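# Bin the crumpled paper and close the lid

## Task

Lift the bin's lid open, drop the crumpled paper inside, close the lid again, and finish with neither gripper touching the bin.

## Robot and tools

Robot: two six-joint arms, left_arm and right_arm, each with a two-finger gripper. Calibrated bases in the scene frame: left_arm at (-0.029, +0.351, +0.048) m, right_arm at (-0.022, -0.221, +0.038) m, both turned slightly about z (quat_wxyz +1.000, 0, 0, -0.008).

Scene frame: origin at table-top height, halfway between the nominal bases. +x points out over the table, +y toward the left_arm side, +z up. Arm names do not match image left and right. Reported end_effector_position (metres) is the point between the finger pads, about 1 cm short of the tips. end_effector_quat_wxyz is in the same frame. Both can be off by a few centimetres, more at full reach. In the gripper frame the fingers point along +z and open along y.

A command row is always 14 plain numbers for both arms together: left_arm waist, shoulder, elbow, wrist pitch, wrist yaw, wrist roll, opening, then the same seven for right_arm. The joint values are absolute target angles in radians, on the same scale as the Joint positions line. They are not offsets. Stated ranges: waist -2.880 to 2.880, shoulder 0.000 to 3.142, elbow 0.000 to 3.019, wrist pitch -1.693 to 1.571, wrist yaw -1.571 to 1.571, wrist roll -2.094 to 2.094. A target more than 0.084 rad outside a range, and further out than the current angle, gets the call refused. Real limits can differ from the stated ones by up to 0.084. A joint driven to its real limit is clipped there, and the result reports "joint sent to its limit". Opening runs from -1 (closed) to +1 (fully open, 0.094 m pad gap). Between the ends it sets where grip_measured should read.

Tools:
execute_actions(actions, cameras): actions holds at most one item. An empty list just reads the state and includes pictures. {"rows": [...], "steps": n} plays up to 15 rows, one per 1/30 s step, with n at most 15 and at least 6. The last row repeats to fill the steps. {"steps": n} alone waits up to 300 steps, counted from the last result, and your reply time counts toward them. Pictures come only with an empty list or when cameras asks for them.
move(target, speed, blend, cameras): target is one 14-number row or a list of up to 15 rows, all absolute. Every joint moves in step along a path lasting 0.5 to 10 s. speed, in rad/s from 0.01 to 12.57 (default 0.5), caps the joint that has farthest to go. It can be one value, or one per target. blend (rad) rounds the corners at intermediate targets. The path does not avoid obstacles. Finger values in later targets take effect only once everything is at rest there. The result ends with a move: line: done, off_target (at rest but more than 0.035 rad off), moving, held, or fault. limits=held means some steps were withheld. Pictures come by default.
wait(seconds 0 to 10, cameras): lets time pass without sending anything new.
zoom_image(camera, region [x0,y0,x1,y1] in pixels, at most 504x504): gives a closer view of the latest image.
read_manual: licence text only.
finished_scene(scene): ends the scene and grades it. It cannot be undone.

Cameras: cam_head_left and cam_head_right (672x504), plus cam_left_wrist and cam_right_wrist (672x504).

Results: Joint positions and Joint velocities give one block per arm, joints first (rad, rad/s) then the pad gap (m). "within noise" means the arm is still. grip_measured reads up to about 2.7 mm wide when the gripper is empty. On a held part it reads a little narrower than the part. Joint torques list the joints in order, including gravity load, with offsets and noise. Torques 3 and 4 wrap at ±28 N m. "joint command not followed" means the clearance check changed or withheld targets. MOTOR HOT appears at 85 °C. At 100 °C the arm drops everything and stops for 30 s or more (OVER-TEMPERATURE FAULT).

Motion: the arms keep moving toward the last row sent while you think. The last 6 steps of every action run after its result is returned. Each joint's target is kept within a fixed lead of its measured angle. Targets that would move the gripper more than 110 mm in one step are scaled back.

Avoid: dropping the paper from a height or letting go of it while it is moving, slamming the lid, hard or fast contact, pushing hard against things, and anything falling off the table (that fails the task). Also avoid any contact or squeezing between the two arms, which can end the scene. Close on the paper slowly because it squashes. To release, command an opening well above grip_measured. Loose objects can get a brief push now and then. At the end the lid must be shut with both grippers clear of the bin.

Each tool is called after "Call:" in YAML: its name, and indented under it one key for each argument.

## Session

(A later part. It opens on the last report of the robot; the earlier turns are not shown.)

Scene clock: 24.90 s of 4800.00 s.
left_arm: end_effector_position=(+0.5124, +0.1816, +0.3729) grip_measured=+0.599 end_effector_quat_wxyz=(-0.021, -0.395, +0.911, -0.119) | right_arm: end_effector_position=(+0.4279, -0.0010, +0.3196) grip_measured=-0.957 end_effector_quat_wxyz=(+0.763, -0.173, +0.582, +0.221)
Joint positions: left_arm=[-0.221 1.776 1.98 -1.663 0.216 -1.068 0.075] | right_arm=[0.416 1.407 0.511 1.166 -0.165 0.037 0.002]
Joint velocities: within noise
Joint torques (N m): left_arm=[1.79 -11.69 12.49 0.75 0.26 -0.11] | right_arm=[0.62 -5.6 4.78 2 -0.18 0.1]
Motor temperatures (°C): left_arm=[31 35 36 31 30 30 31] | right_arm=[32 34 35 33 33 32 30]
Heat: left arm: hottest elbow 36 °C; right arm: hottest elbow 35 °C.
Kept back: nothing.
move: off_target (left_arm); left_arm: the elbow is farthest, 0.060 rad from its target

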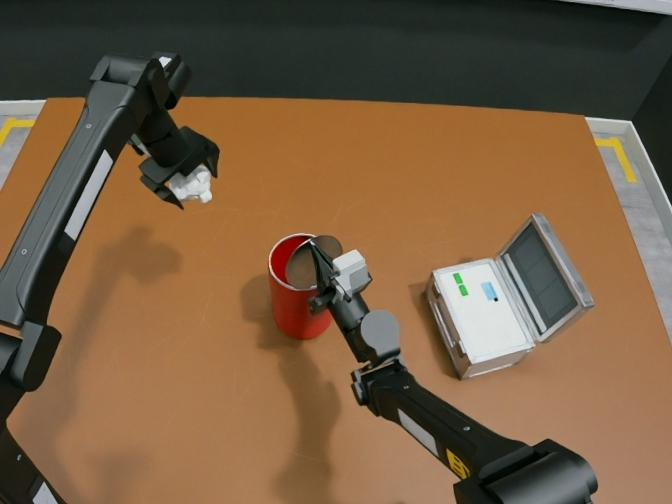

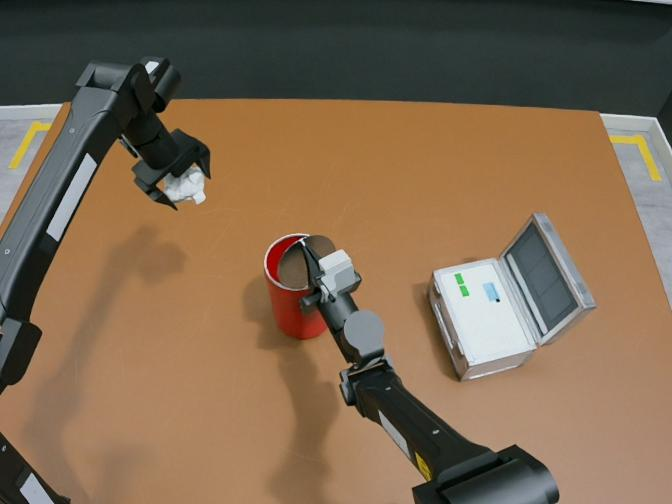

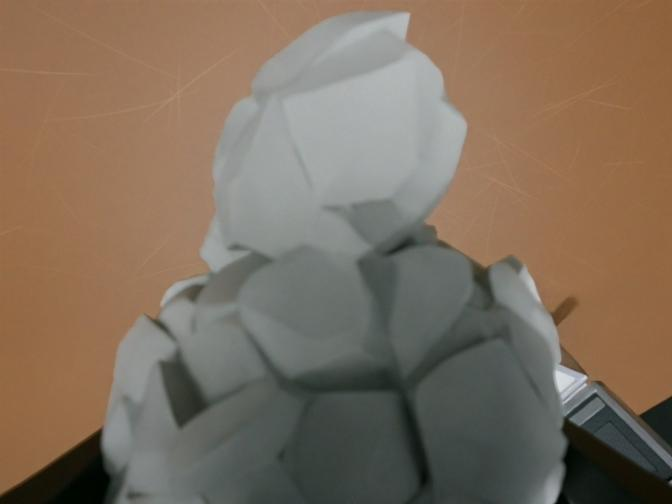

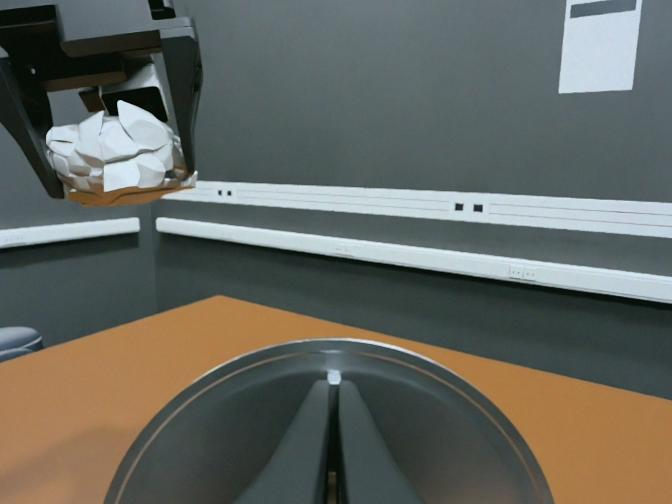

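Call:
move:
  target:
    - [-0.40,1.86,2.08,-1.67,0.22,-1.08,0.35,0.411,1.418,0.506,1.185,-0.17,0.046,-1]
    - [-0.485,2.0,2.17,-1.69,0.22,-1.08,0.35,0.411,1.418,0.506,1.185,-0.17,0.046,-1]
  speed: 0.35
  blend: 0.05

Call:
zoom_image:
  camera: "cam_head_left"
  region: [200, 160, 420, 380]

Scene clock: 29.00 s of 4800.00 s.
left_arm: end_effector_position=(+0.4998, +0.0246, +0.2948) grip_measured=+0.599 end_effector_quat_wxyz=(-0.077, -0.283, +0.953, -0.077) | right_arm: end_effector_position=(+0.4279, -0.0010, +0.3197) grip_measured=-0.957 end_effector_quat_wxyz=(+0.764, -0.173, +0.582, +0.221)
Joint positions: left_arm=[-0.476 2.001 2.111 -1.682 0.217 -1.069 0.075] | right_arm=[0.416 1.407 0.511 1.166 -0.165 0.038 0.002]
Joint velocities: within noise
Joint torques (N m): left_arm=[0.26 -15.5 12.27 0.54 0.22 -0.11] | right_arm=[0.67 -5.6 4.78 1.99 -0.19 0.09]
Motor temperatures (°C): left_arm=[31 35 37 31 30 30 31] | right_arm=[32 34 35 33 33 32 31]
Heat: left arm: hottest elbow 37 °C; right arm: hottest elbow 35 °C.
Kept back: nothing.
move: off_target (left_arm); left_arm: the elbow is farthest, 0.059 rad from its target

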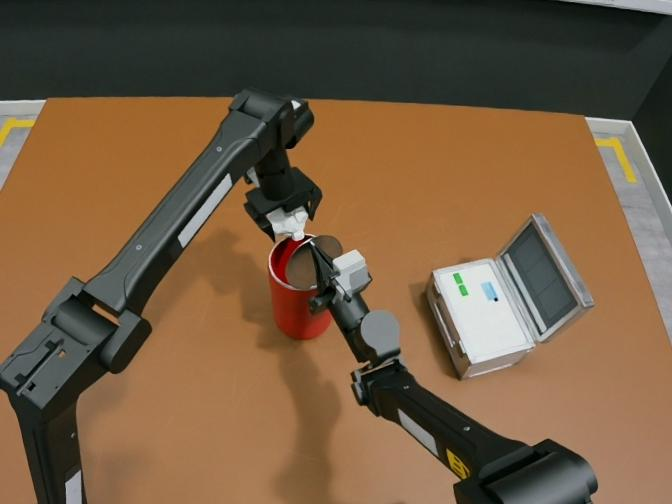

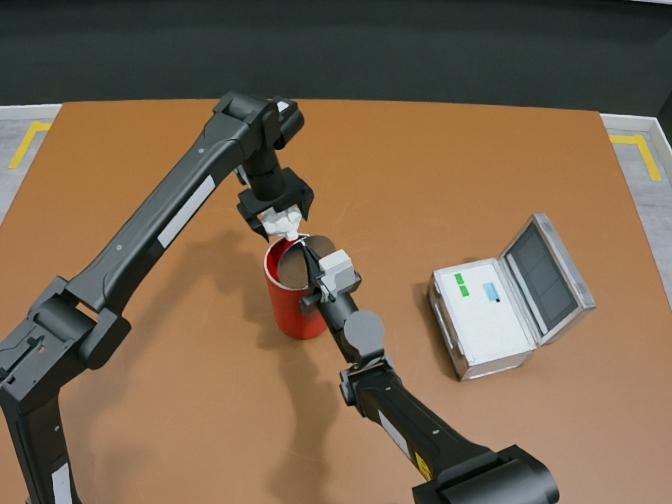

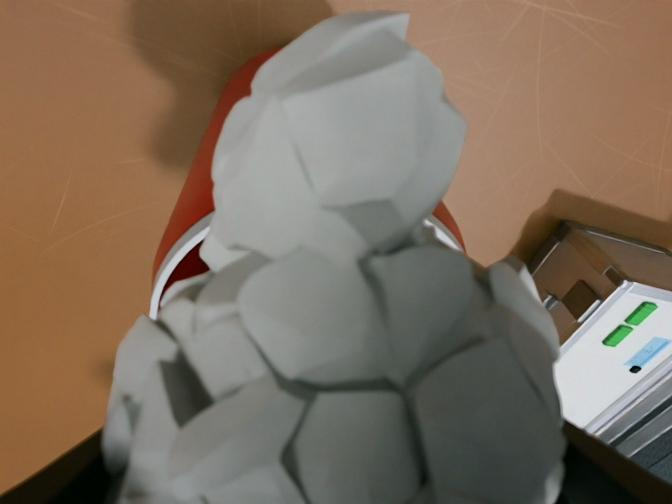

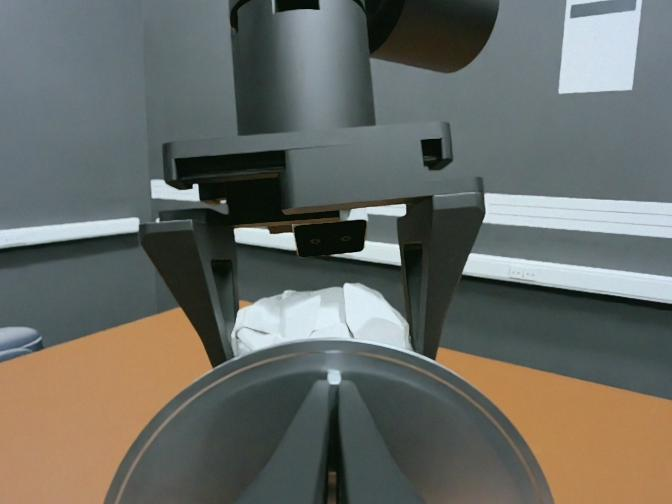

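Scaled by 2.291 from the camera's 672x504 image, which has a finer 960x720 frame.

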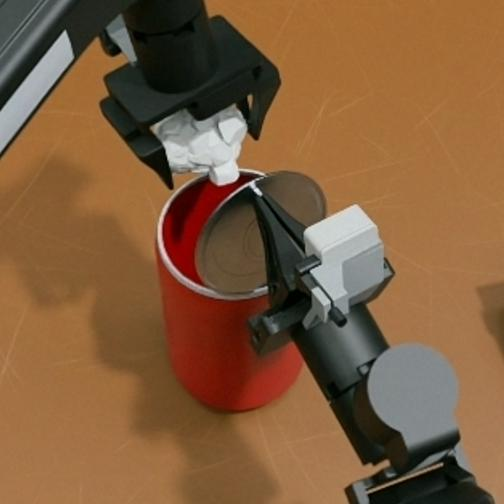

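Call:
move:
  target: [-0.505,1.985,2.03,-1.695,0.22,-1.08,0.35,0.411,1.418,0.506,1.185,-0.17,0.046,-1]
  speed: 0.2

Call:
zoom_image:
  camera: "cam_head_left"
  region: [200, 160, 420, 380]

Scene clock: 30.70 s of 4800.00 s.
left_arm: end_effector_position=(+0.4792, +0.0252, +0.2661) grip_measured=+0.599 end_effector_quat_wxyz=(-0.106, -0.280, +0.953, -0.047) | right_arm: end_effector_position=(+0.4279, -0.0010, +0.3197) grip_measured=-0.957 end_effector_quat_wxyz=(+0.764, -0.173, +0.582, +0.221)
Joint positions: left_arm=[-0.491 2.001 2.034 -1.687 0.217 -1.07 0.075] | right_arm=[0.416 1.407 0.511 1.166 -0.165 0.038 0.002]
Joint velocities: within noise
Joint torques (N m): left_arm=[-0.44 -16.32 7.38 0.43 0.23 -0.12] | right_arm=[0.62 -5.48 4.79 1.96 -0.18 0.09]
Motor temperatures (°C): left_arm=[31 35 37 31 30 30 31] | right_arm=[32 34 35 33 33 32 31]
Heat: left arm: hottest elbow 37 °C; right arm: hottest elbow 35 °C.
Kept back: nothing.
move: done

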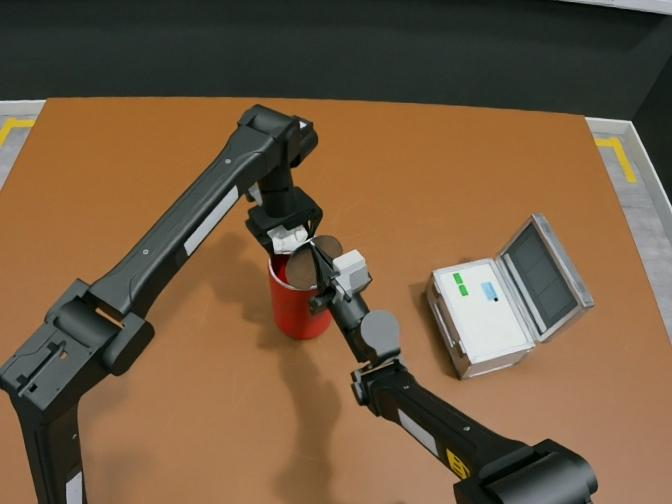

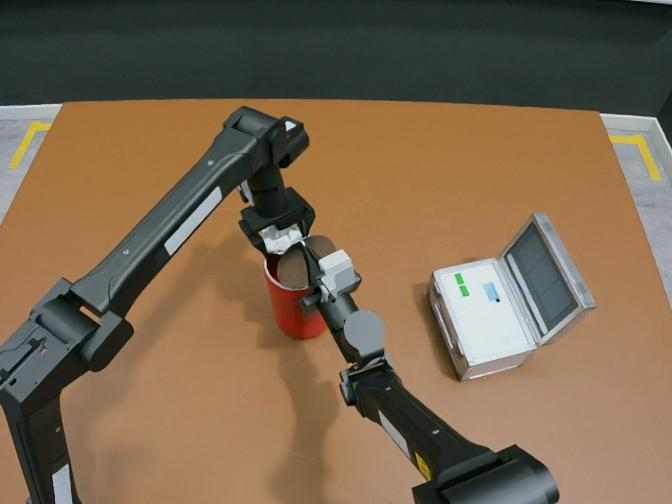

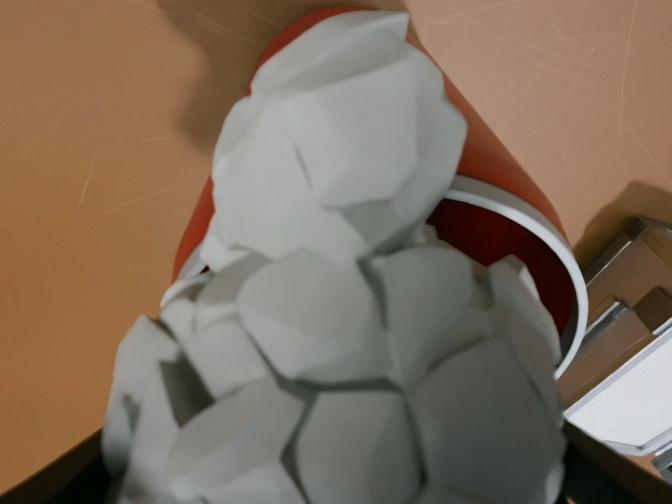

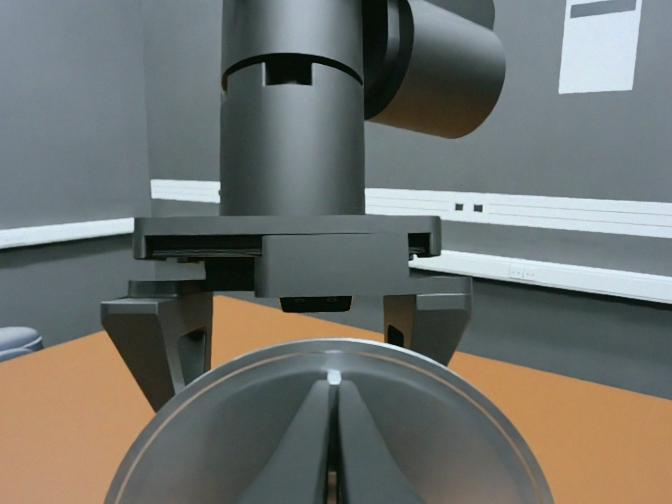

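Scaled by 2.291 from the camera's 672x504 image, which has a finer 960x720 frame.

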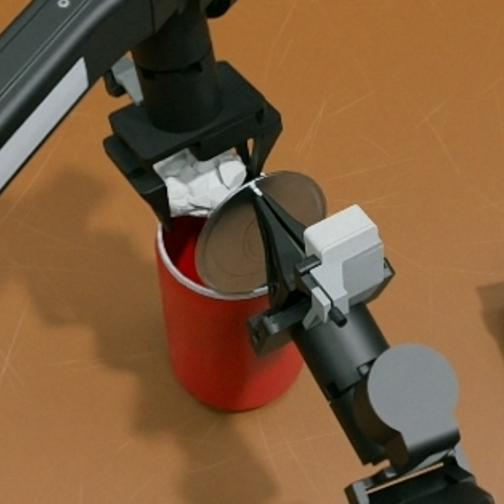

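Call:
move:
  target: [-0.522,2.03,2.085,-1.695,0.22,-1.08,0.35,0.411,1.418,0.506,1.185,-0.17,0.046,-1]
  speed: 0.15

Call:
zoom_image:
  camera: "cam_head_left"
  region: [200, 160, 420, 380]

Scene clock: 33.77 s of 4800.00 s.
left_arm: end_effector_position=(+0.4746, +0.0160, +0.2577) grip_measured=+0.599 end_effector_quat_wxyz=(-0.112, -0.272, +0.955, -0.041) | right_arm: end_effector_position=(+0.4279, -0.0010, +0.3197) grip_measured=-0.957 end_effector_quat_wxyz=(+0.764, -0.173, +0.582, +0.221)
Joint positions: left_arm=[-0.508 2.016 2.034 -1.687 0.217 -1.07 0.075] | right_arm=[0.416 1.407 0.511 1.166 -0.165 0.038 0.002]
Joint velocities: within noise
Joint torques (N m): left_arm=[0.03 -14.39 11.55 0.35 0.21 -0.11] | right_arm=[0.73 -5.48 4.78 2 -0.18 0.1]
Motor temperatures (°C): left_arm=[31 35 37 31 30 30 31] | right_arm=[32 34 35 33 33 32 31]
Heat: left arm: hottest elbow 37 °C; right arm: hottest elbow 35 °C.
Kept back: nothing.
move: off_target (left_arm); left_arm: the elbow is farthest, 0.051 rad from its target

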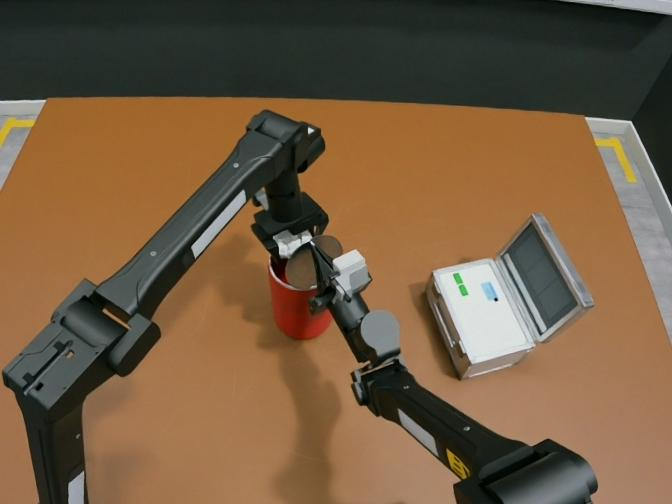

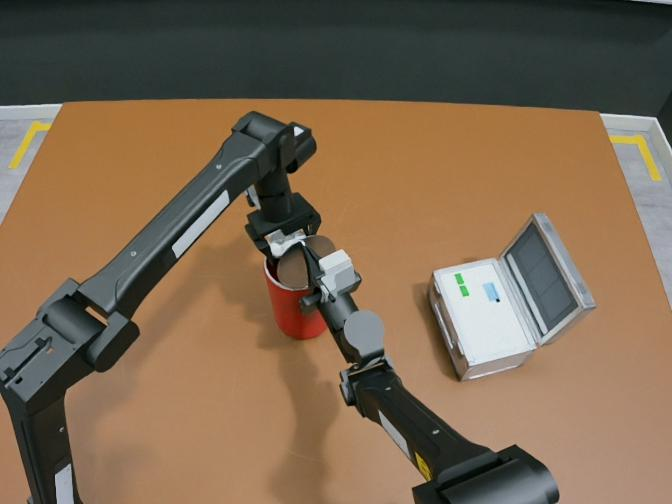

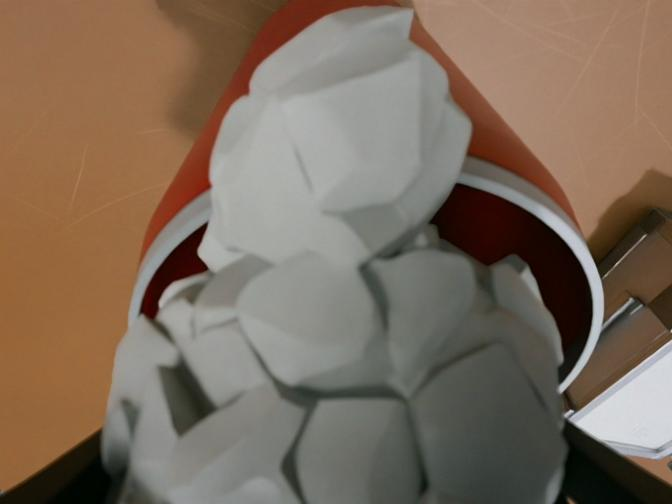

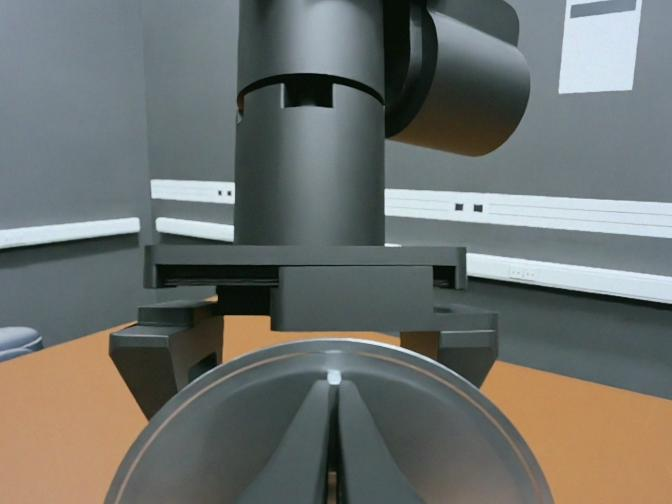

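Scaled by 2.291 from the camera's 672x504 image, which has a finer 960x720 frame.

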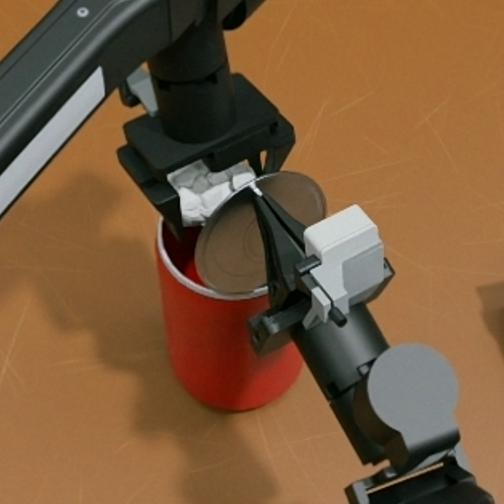

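Call:
move:
  target: [-0.522,2.03,2.085,-1.695,0.22,-1.08,0.88,0.411,1.418,0.506,1.185,-0.17,0.046,-1]
  speed: 0.15

Call:
zoom_image:
  camera: "cam_head_left"
  region: [200, 160, 420, 380]

Scene clock: 34.97 s of 4800.00 s.
left_arm: end_effector_position=(+0.4746, +0.0159, +0.2575) grip_measured=+0.877 end_effector_quat_wxyz=(-0.112, -0.272, +0.955, -0.041) | right_arm: end_effector_position=(+0.4279, -0.0010, +0.3197) grip_measured=-0.957 end_effector_quat_wxyz=(+0.764, -0.173, +0.582, +0.221)
Joint positions: left_arm=[-0.508 2.016 2.034 -1.687 0.217 -1.07 0.088] | right_arm=[0.416 1.407 0.511 1.166 -0.165 0.038 0.002]
Joint velocities: within noise
Joint torques (N m): left_arm=[-0.32 -14.27 11.67 0.39 0.24 -0.11] | right_arm=[0.79 -5.48 4.75 1.99 -0.19 0.09]
Motor temperatures (°C): left_arm=[31 35 37 31 30 30 31] | right_arm=[32 34 35 33 33 32 31]
Heat: left arm: hottest elbow 37 °C; right arm: hottest elbow 35 °C.
Kept back: nothing.
move: off_target (left_arm); left_arm: the elbow is farthest, 0.051 rad from its target

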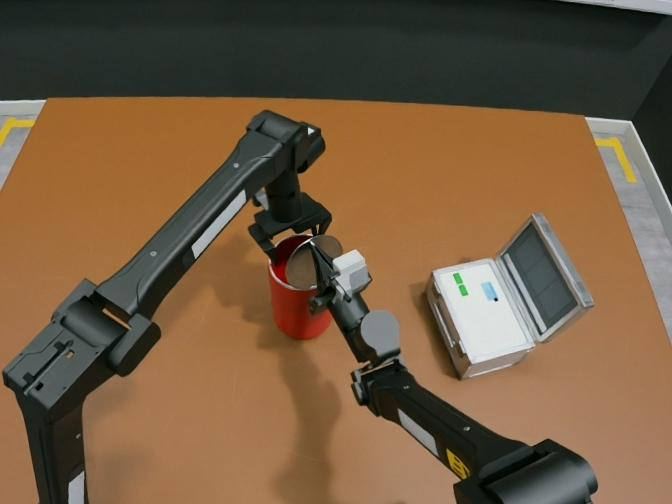

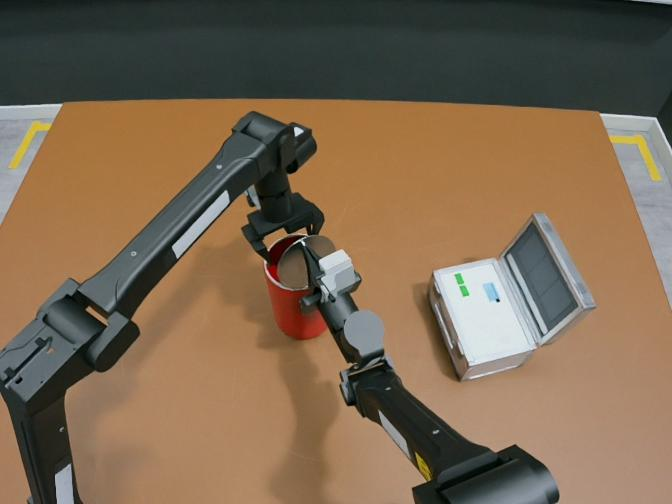

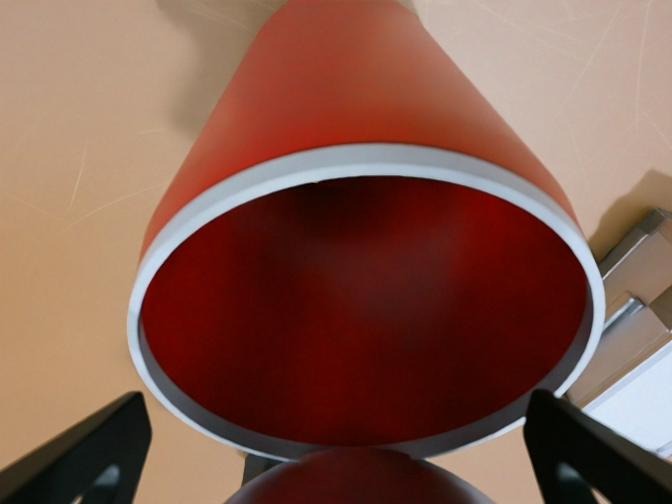

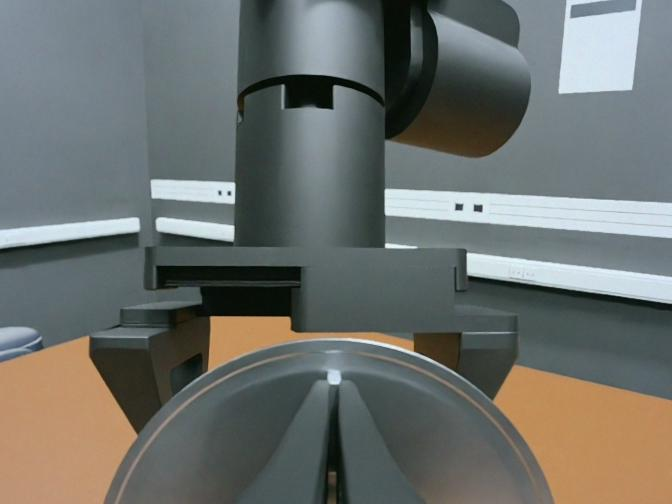

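Scaled by 2.291 from the camera's 672x504 image, which has a finer 960x720 frame.

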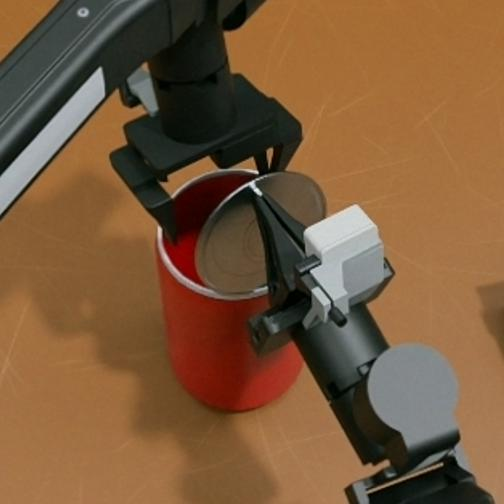

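Call:
move:
  target:
    - [-0.5,2.0,2.23,-1.69,0.22,-1.08,0.88,0.411,1.418,0.506,1.185,-0.17,0.046,-1]
    - [-0.1,1.6,1.7,-1.5,0.1,-0.6,0.88,0.411,1.418,0.506,1.185,-0.17,0.046,-1]
    - [-0.1,1.6,1.7,-1.5,0.1,-0.6,0.88,0.432,1.27,0.68,0.6,-0.166,0,-1]
    - [-0.1,1.6,1.7,-1.5,0.1,-0.6,0.88,0.447,1.285,0.897,0.042,-0.137,-0.056,-1]
  speed: [0.4,0.6,0.4,0.35]

Call:
zoom_image:
  camera: "cam_head_left"
  region: [200, 160, 420, 380]

Scene clock: 40.63 s of 4800.00 s.
left_arm: end_effector_position=(+0.4894, +0.2705, +0.3403) grip_measured=+0.878 end_effector_quat_wxyz=(+0.046, -0.239, +0.967, -0.072) | right_arm: end_effector_position=(+0.4708, +0.0261, +0.2980) grip_measured=-0.958 end_effector_quat_wxyz=(+0.538, -0.231, +0.794, +0.161)
Joint positions: left_arm=[-0.104 1.626 1.704 -1.512 0.102 -0.611 0.088] | right_arm=[0.439 1.28 0.844 0.054 -0.14 -0.049 0.002]
Joint velocities: within noise
Joint torques (N m): left_arm=[1.08 -12.75 7.71 1.42 -0.02 0.1] | right_arm=[1.9 -7 10.81 1.01 0.05 -0.04]
Motor temperatures (°C): left_arm=[31 35 37 31 30 30 31] | right_arm=[32 34 35 33 33 32 31]
Heat: left arm: hottest elbow 37 °C; right arm: hottest elbow 35 °C.
Kept back: nothing.
move: off_target (right_arm); right_arm: the elbow is farthest, 0.053 rad from its target

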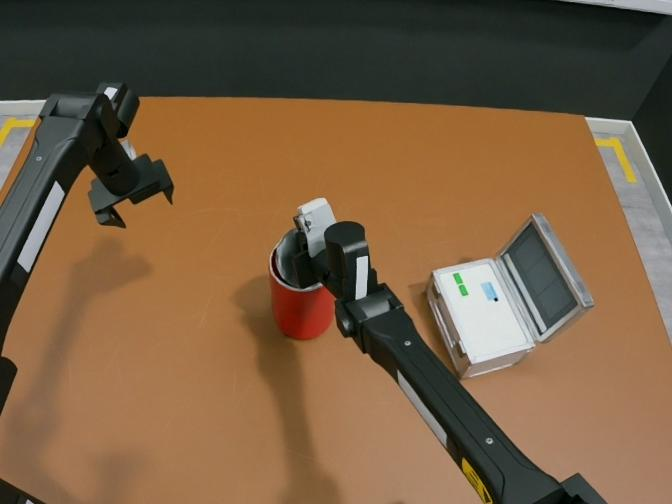

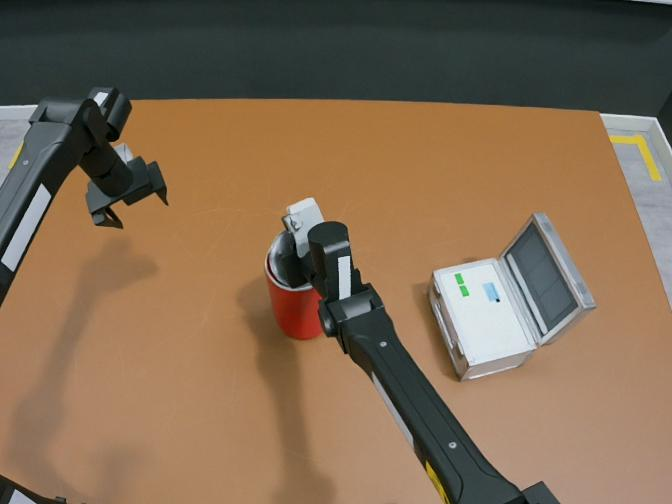

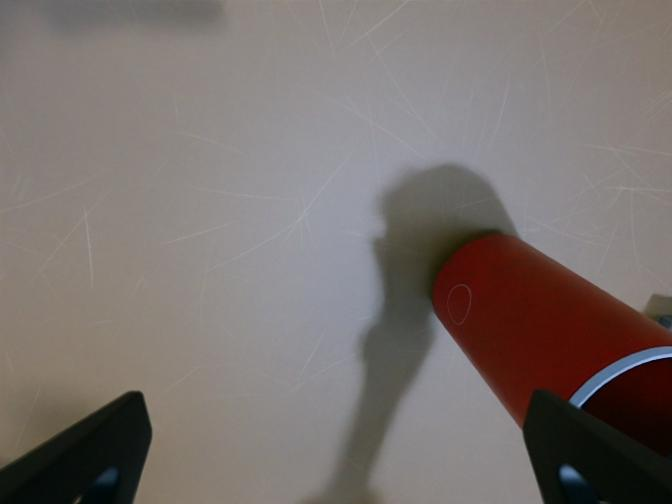

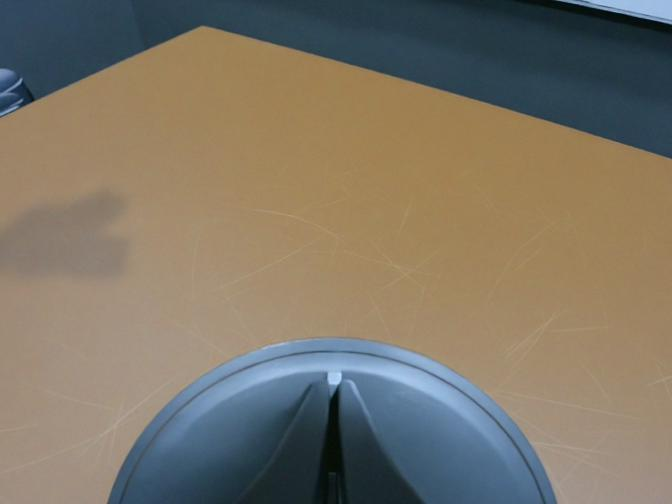

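Scaled by 2.291 from the camera's 672x504 image, which has a finer 960x720 frame.

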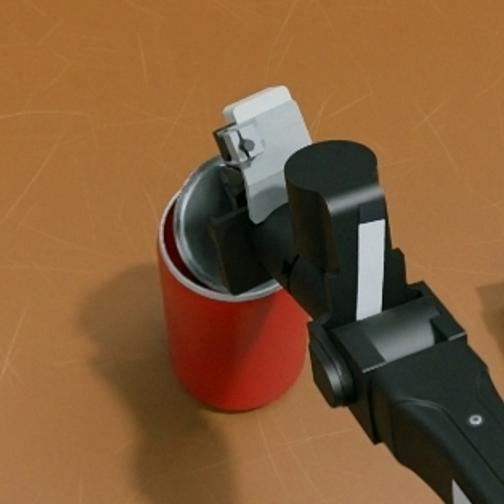

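Call:
move:
  target:
    - [-0.1,1.6,1.7,-1.5,0.1,-0.6,0.88,0.464,1.418,1.146,-0.437,-0.097,-0.088,-1]
    - [-0.1,1.6,1.7,-1.5,0.1,-0.6,0.88,0.482,1.608,1.405,-0.868,-0.055,-0.11,-1]
    - [-0.1,1.6,1.7,-1.5,0.1,-0.6,0.88,0.482,1.612,1.345,-0.865,-0.055,-0.11,-1]
  speed: [0.3,0.3,0.1]
  blend: [0.05,0,0]

Call:
zoom_image:
  camera: "cam_right_wrist"
  region: [90, 100, 590, 500]

Scene clock: 44.80 s of 4800.00 s.
left_arm: end_effector_position=(+0.4894, +0.2705, +0.3403) grip_measured=+0.878 end_effector_quat_wxyz=(+0.046, -0.239, +0.967, -0.072) | right_arm: end_effector_position=(+0.4968, +0.0429, +0.2413) grip_measured=-0.958 end_effector_quat_wxyz=(+0.235, -0.272, +0.931, +0.070)
Joint positions: left_arm=[-0.104 1.626 1.704 -1.512 0.102 -0.611 0.088] | right_arm=[0.471 1.584 1.351 -0.846 -0.057 -0.099 0.002]
Joint velocities: within noise
Joint torques (N m): left_arm=[1.2 -13.04 7.71 1.39 -0.03 0.1] | right_arm=[2.08 -9.64 6.67 0.18 0.03 -0.07]
Motor temperatures (°C): left_arm=[31 35 37 31 30 30 30] | right_arm=[32 34 36 33 33 32 31]
Heat: left arm: hottest elbow 37 °C; right arm: hottest elbow 36 °C.
Kept back: nothing.
move: done

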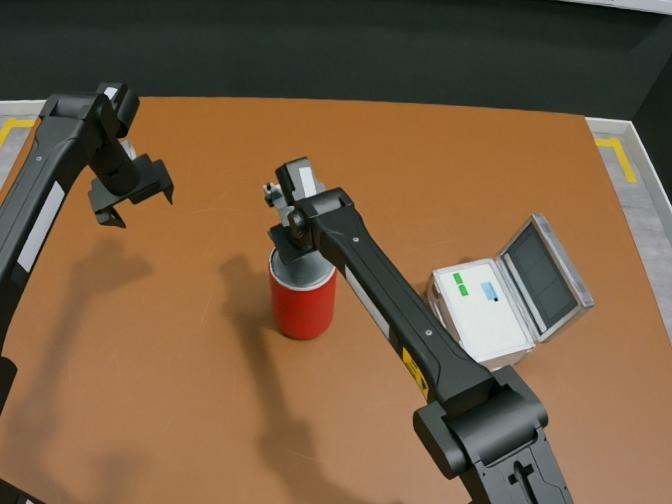

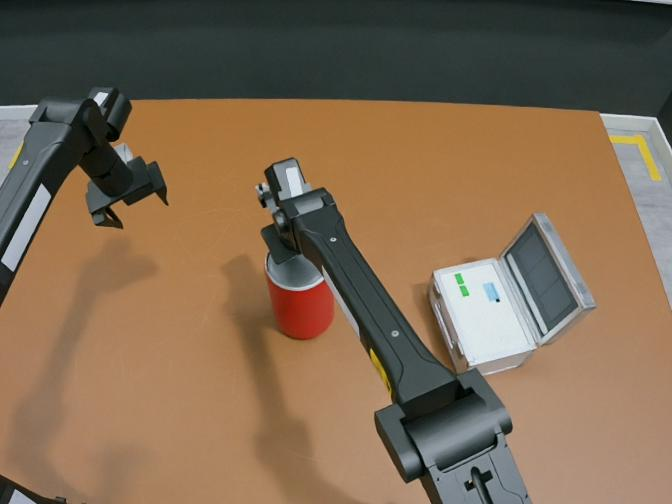

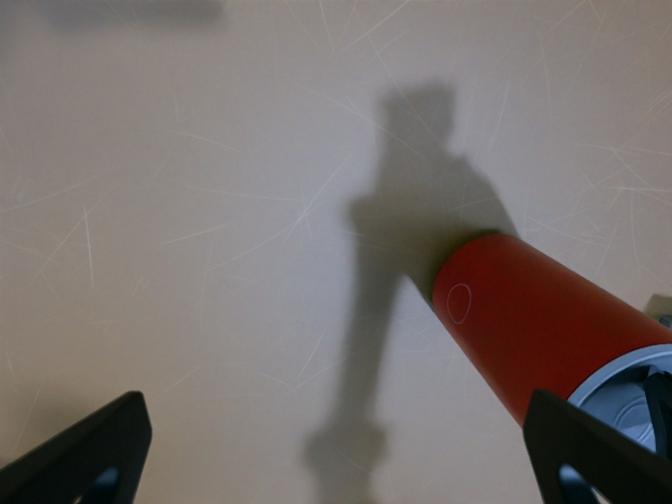

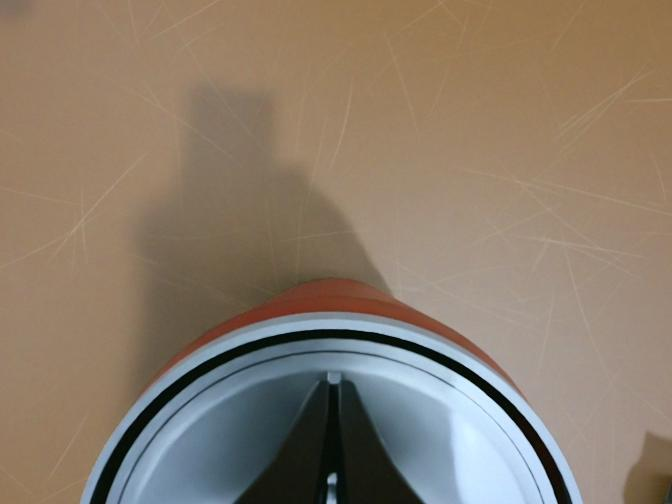

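Scaled by 1.008 from the camera's 672x504 image, which has a finer 960x720 frame.

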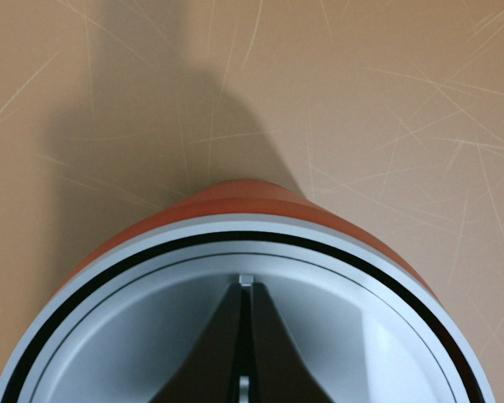

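Call:
move:
  target:
    - [-0.1,1.6,1.7,-1.5,0.1,-0.6,0.88,0.475,1.615,1.325,-0.856,-0.055,-0.105,-1]
    - [-0.1,1.6,1.7,-1.5,0.1,-0.6,0.88,0.475,1.59,1.36,-0.856,-0.055,-0.105,-0.4]
    - [-0.1,1.6,1.7,-1.5,0.1,-0.6,0.88,0.475,1.42,1.52,-1.17,-0.055,-0.105,-0.4]
  speed: 0.25

Call:
zoom_image:
  camera: "cam_right_wrist"
  region: [150, 104, 550, 504]

Call:
zoom_image:
  camera: "cam_head_left"
  region: [220, 200, 380, 360]

Scene clock: 48.23 s of 4800.00 s.
left_arm: end_effector_position=(+0.4894, +0.2705, +0.3403) grip_measured=+0.878 end_effector_quat_wxyz=(+0.046, -0.239, +0.967, -0.072) | right_arm: end_effector_position=(+0.4434, +0.0164, +0.3359) grip_measured=-0.402 end_effector_quat_wxyz=(+0.203, -0.273, +0.938, +0.064)
Joint positions: left_arm=[-0.104 1.626 1.704 -1.512 0.102 -0.611 0.088] | right_arm=[0.471 1.44 1.458 -1.164 -0.055 -0.1 0.028]
Joint velocities: within noise
Joint torques (N m): left_arm=[1.26 -12.63 7.77 1.4 -0.04 0.07] | right_arm=[1.38 -11.52 11.58 0.54 -0.03 -0.03]
Motor temperatures (°C): left_arm=[31 35 37 31 30 30 30] | right_arm=[32 34 36 33 33 32 31]
Heat: left arm: hottest elbow 37 °C; right arm: hottest elbow 36 °C.
Kept back: nothing.
move: off_target (right_arm); right_arm: the elbow is farthest, 0.062 rad from its target

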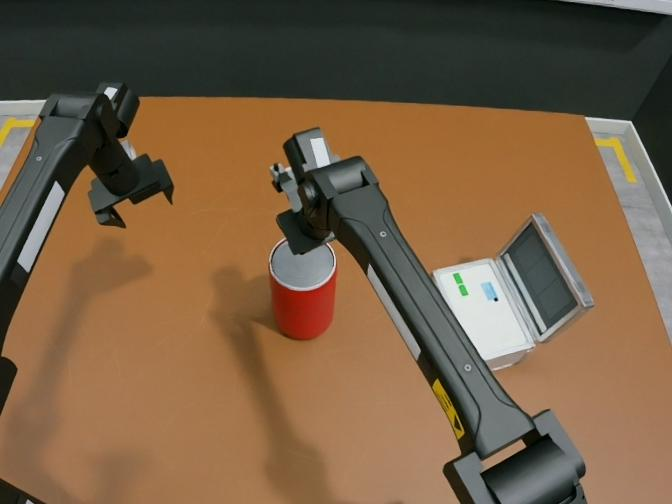

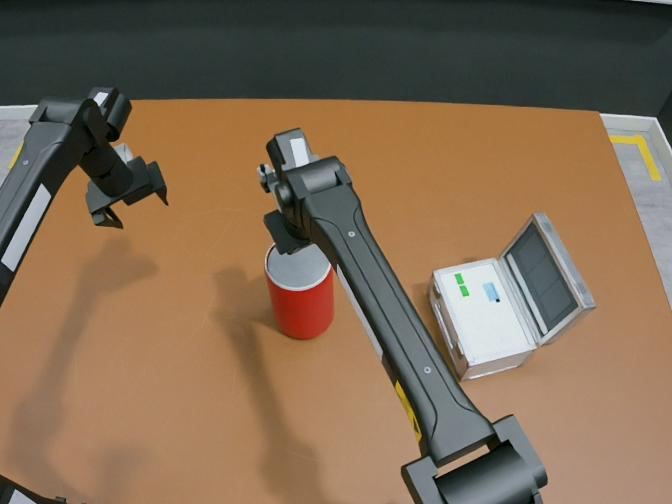

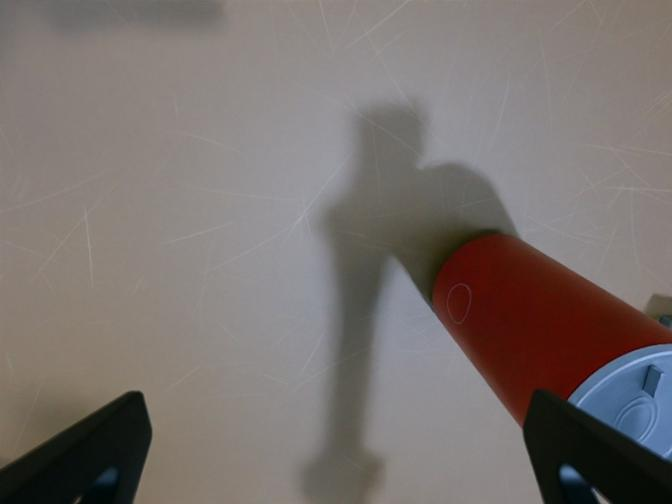

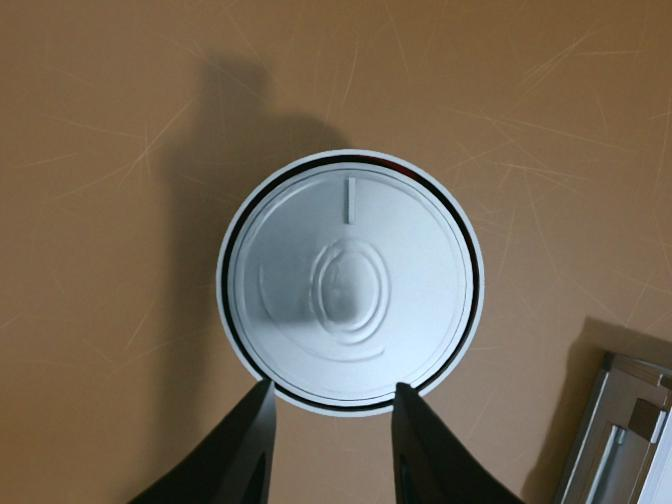

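Scaled by 1.260 from the camera's 672x504 image, which has a finer 960x720 frame.

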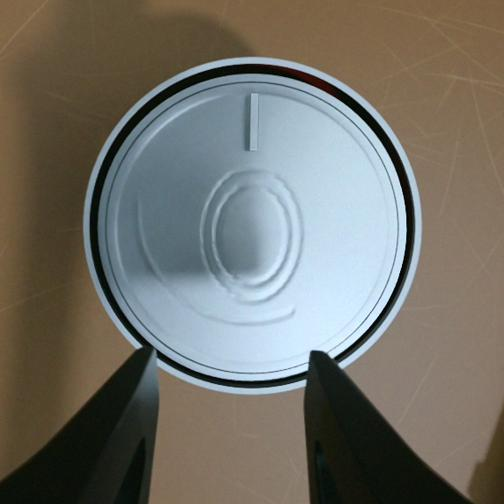

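Scaled by 3.150 from the camera's 672x504 image, which has a finer 960x720 frame.

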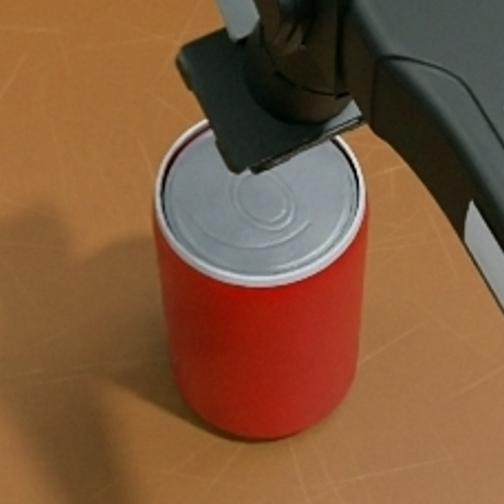

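Closed, same look as scene 1.

Call:
finished_scene:
  scene: 2

The scene is finished: the task was done.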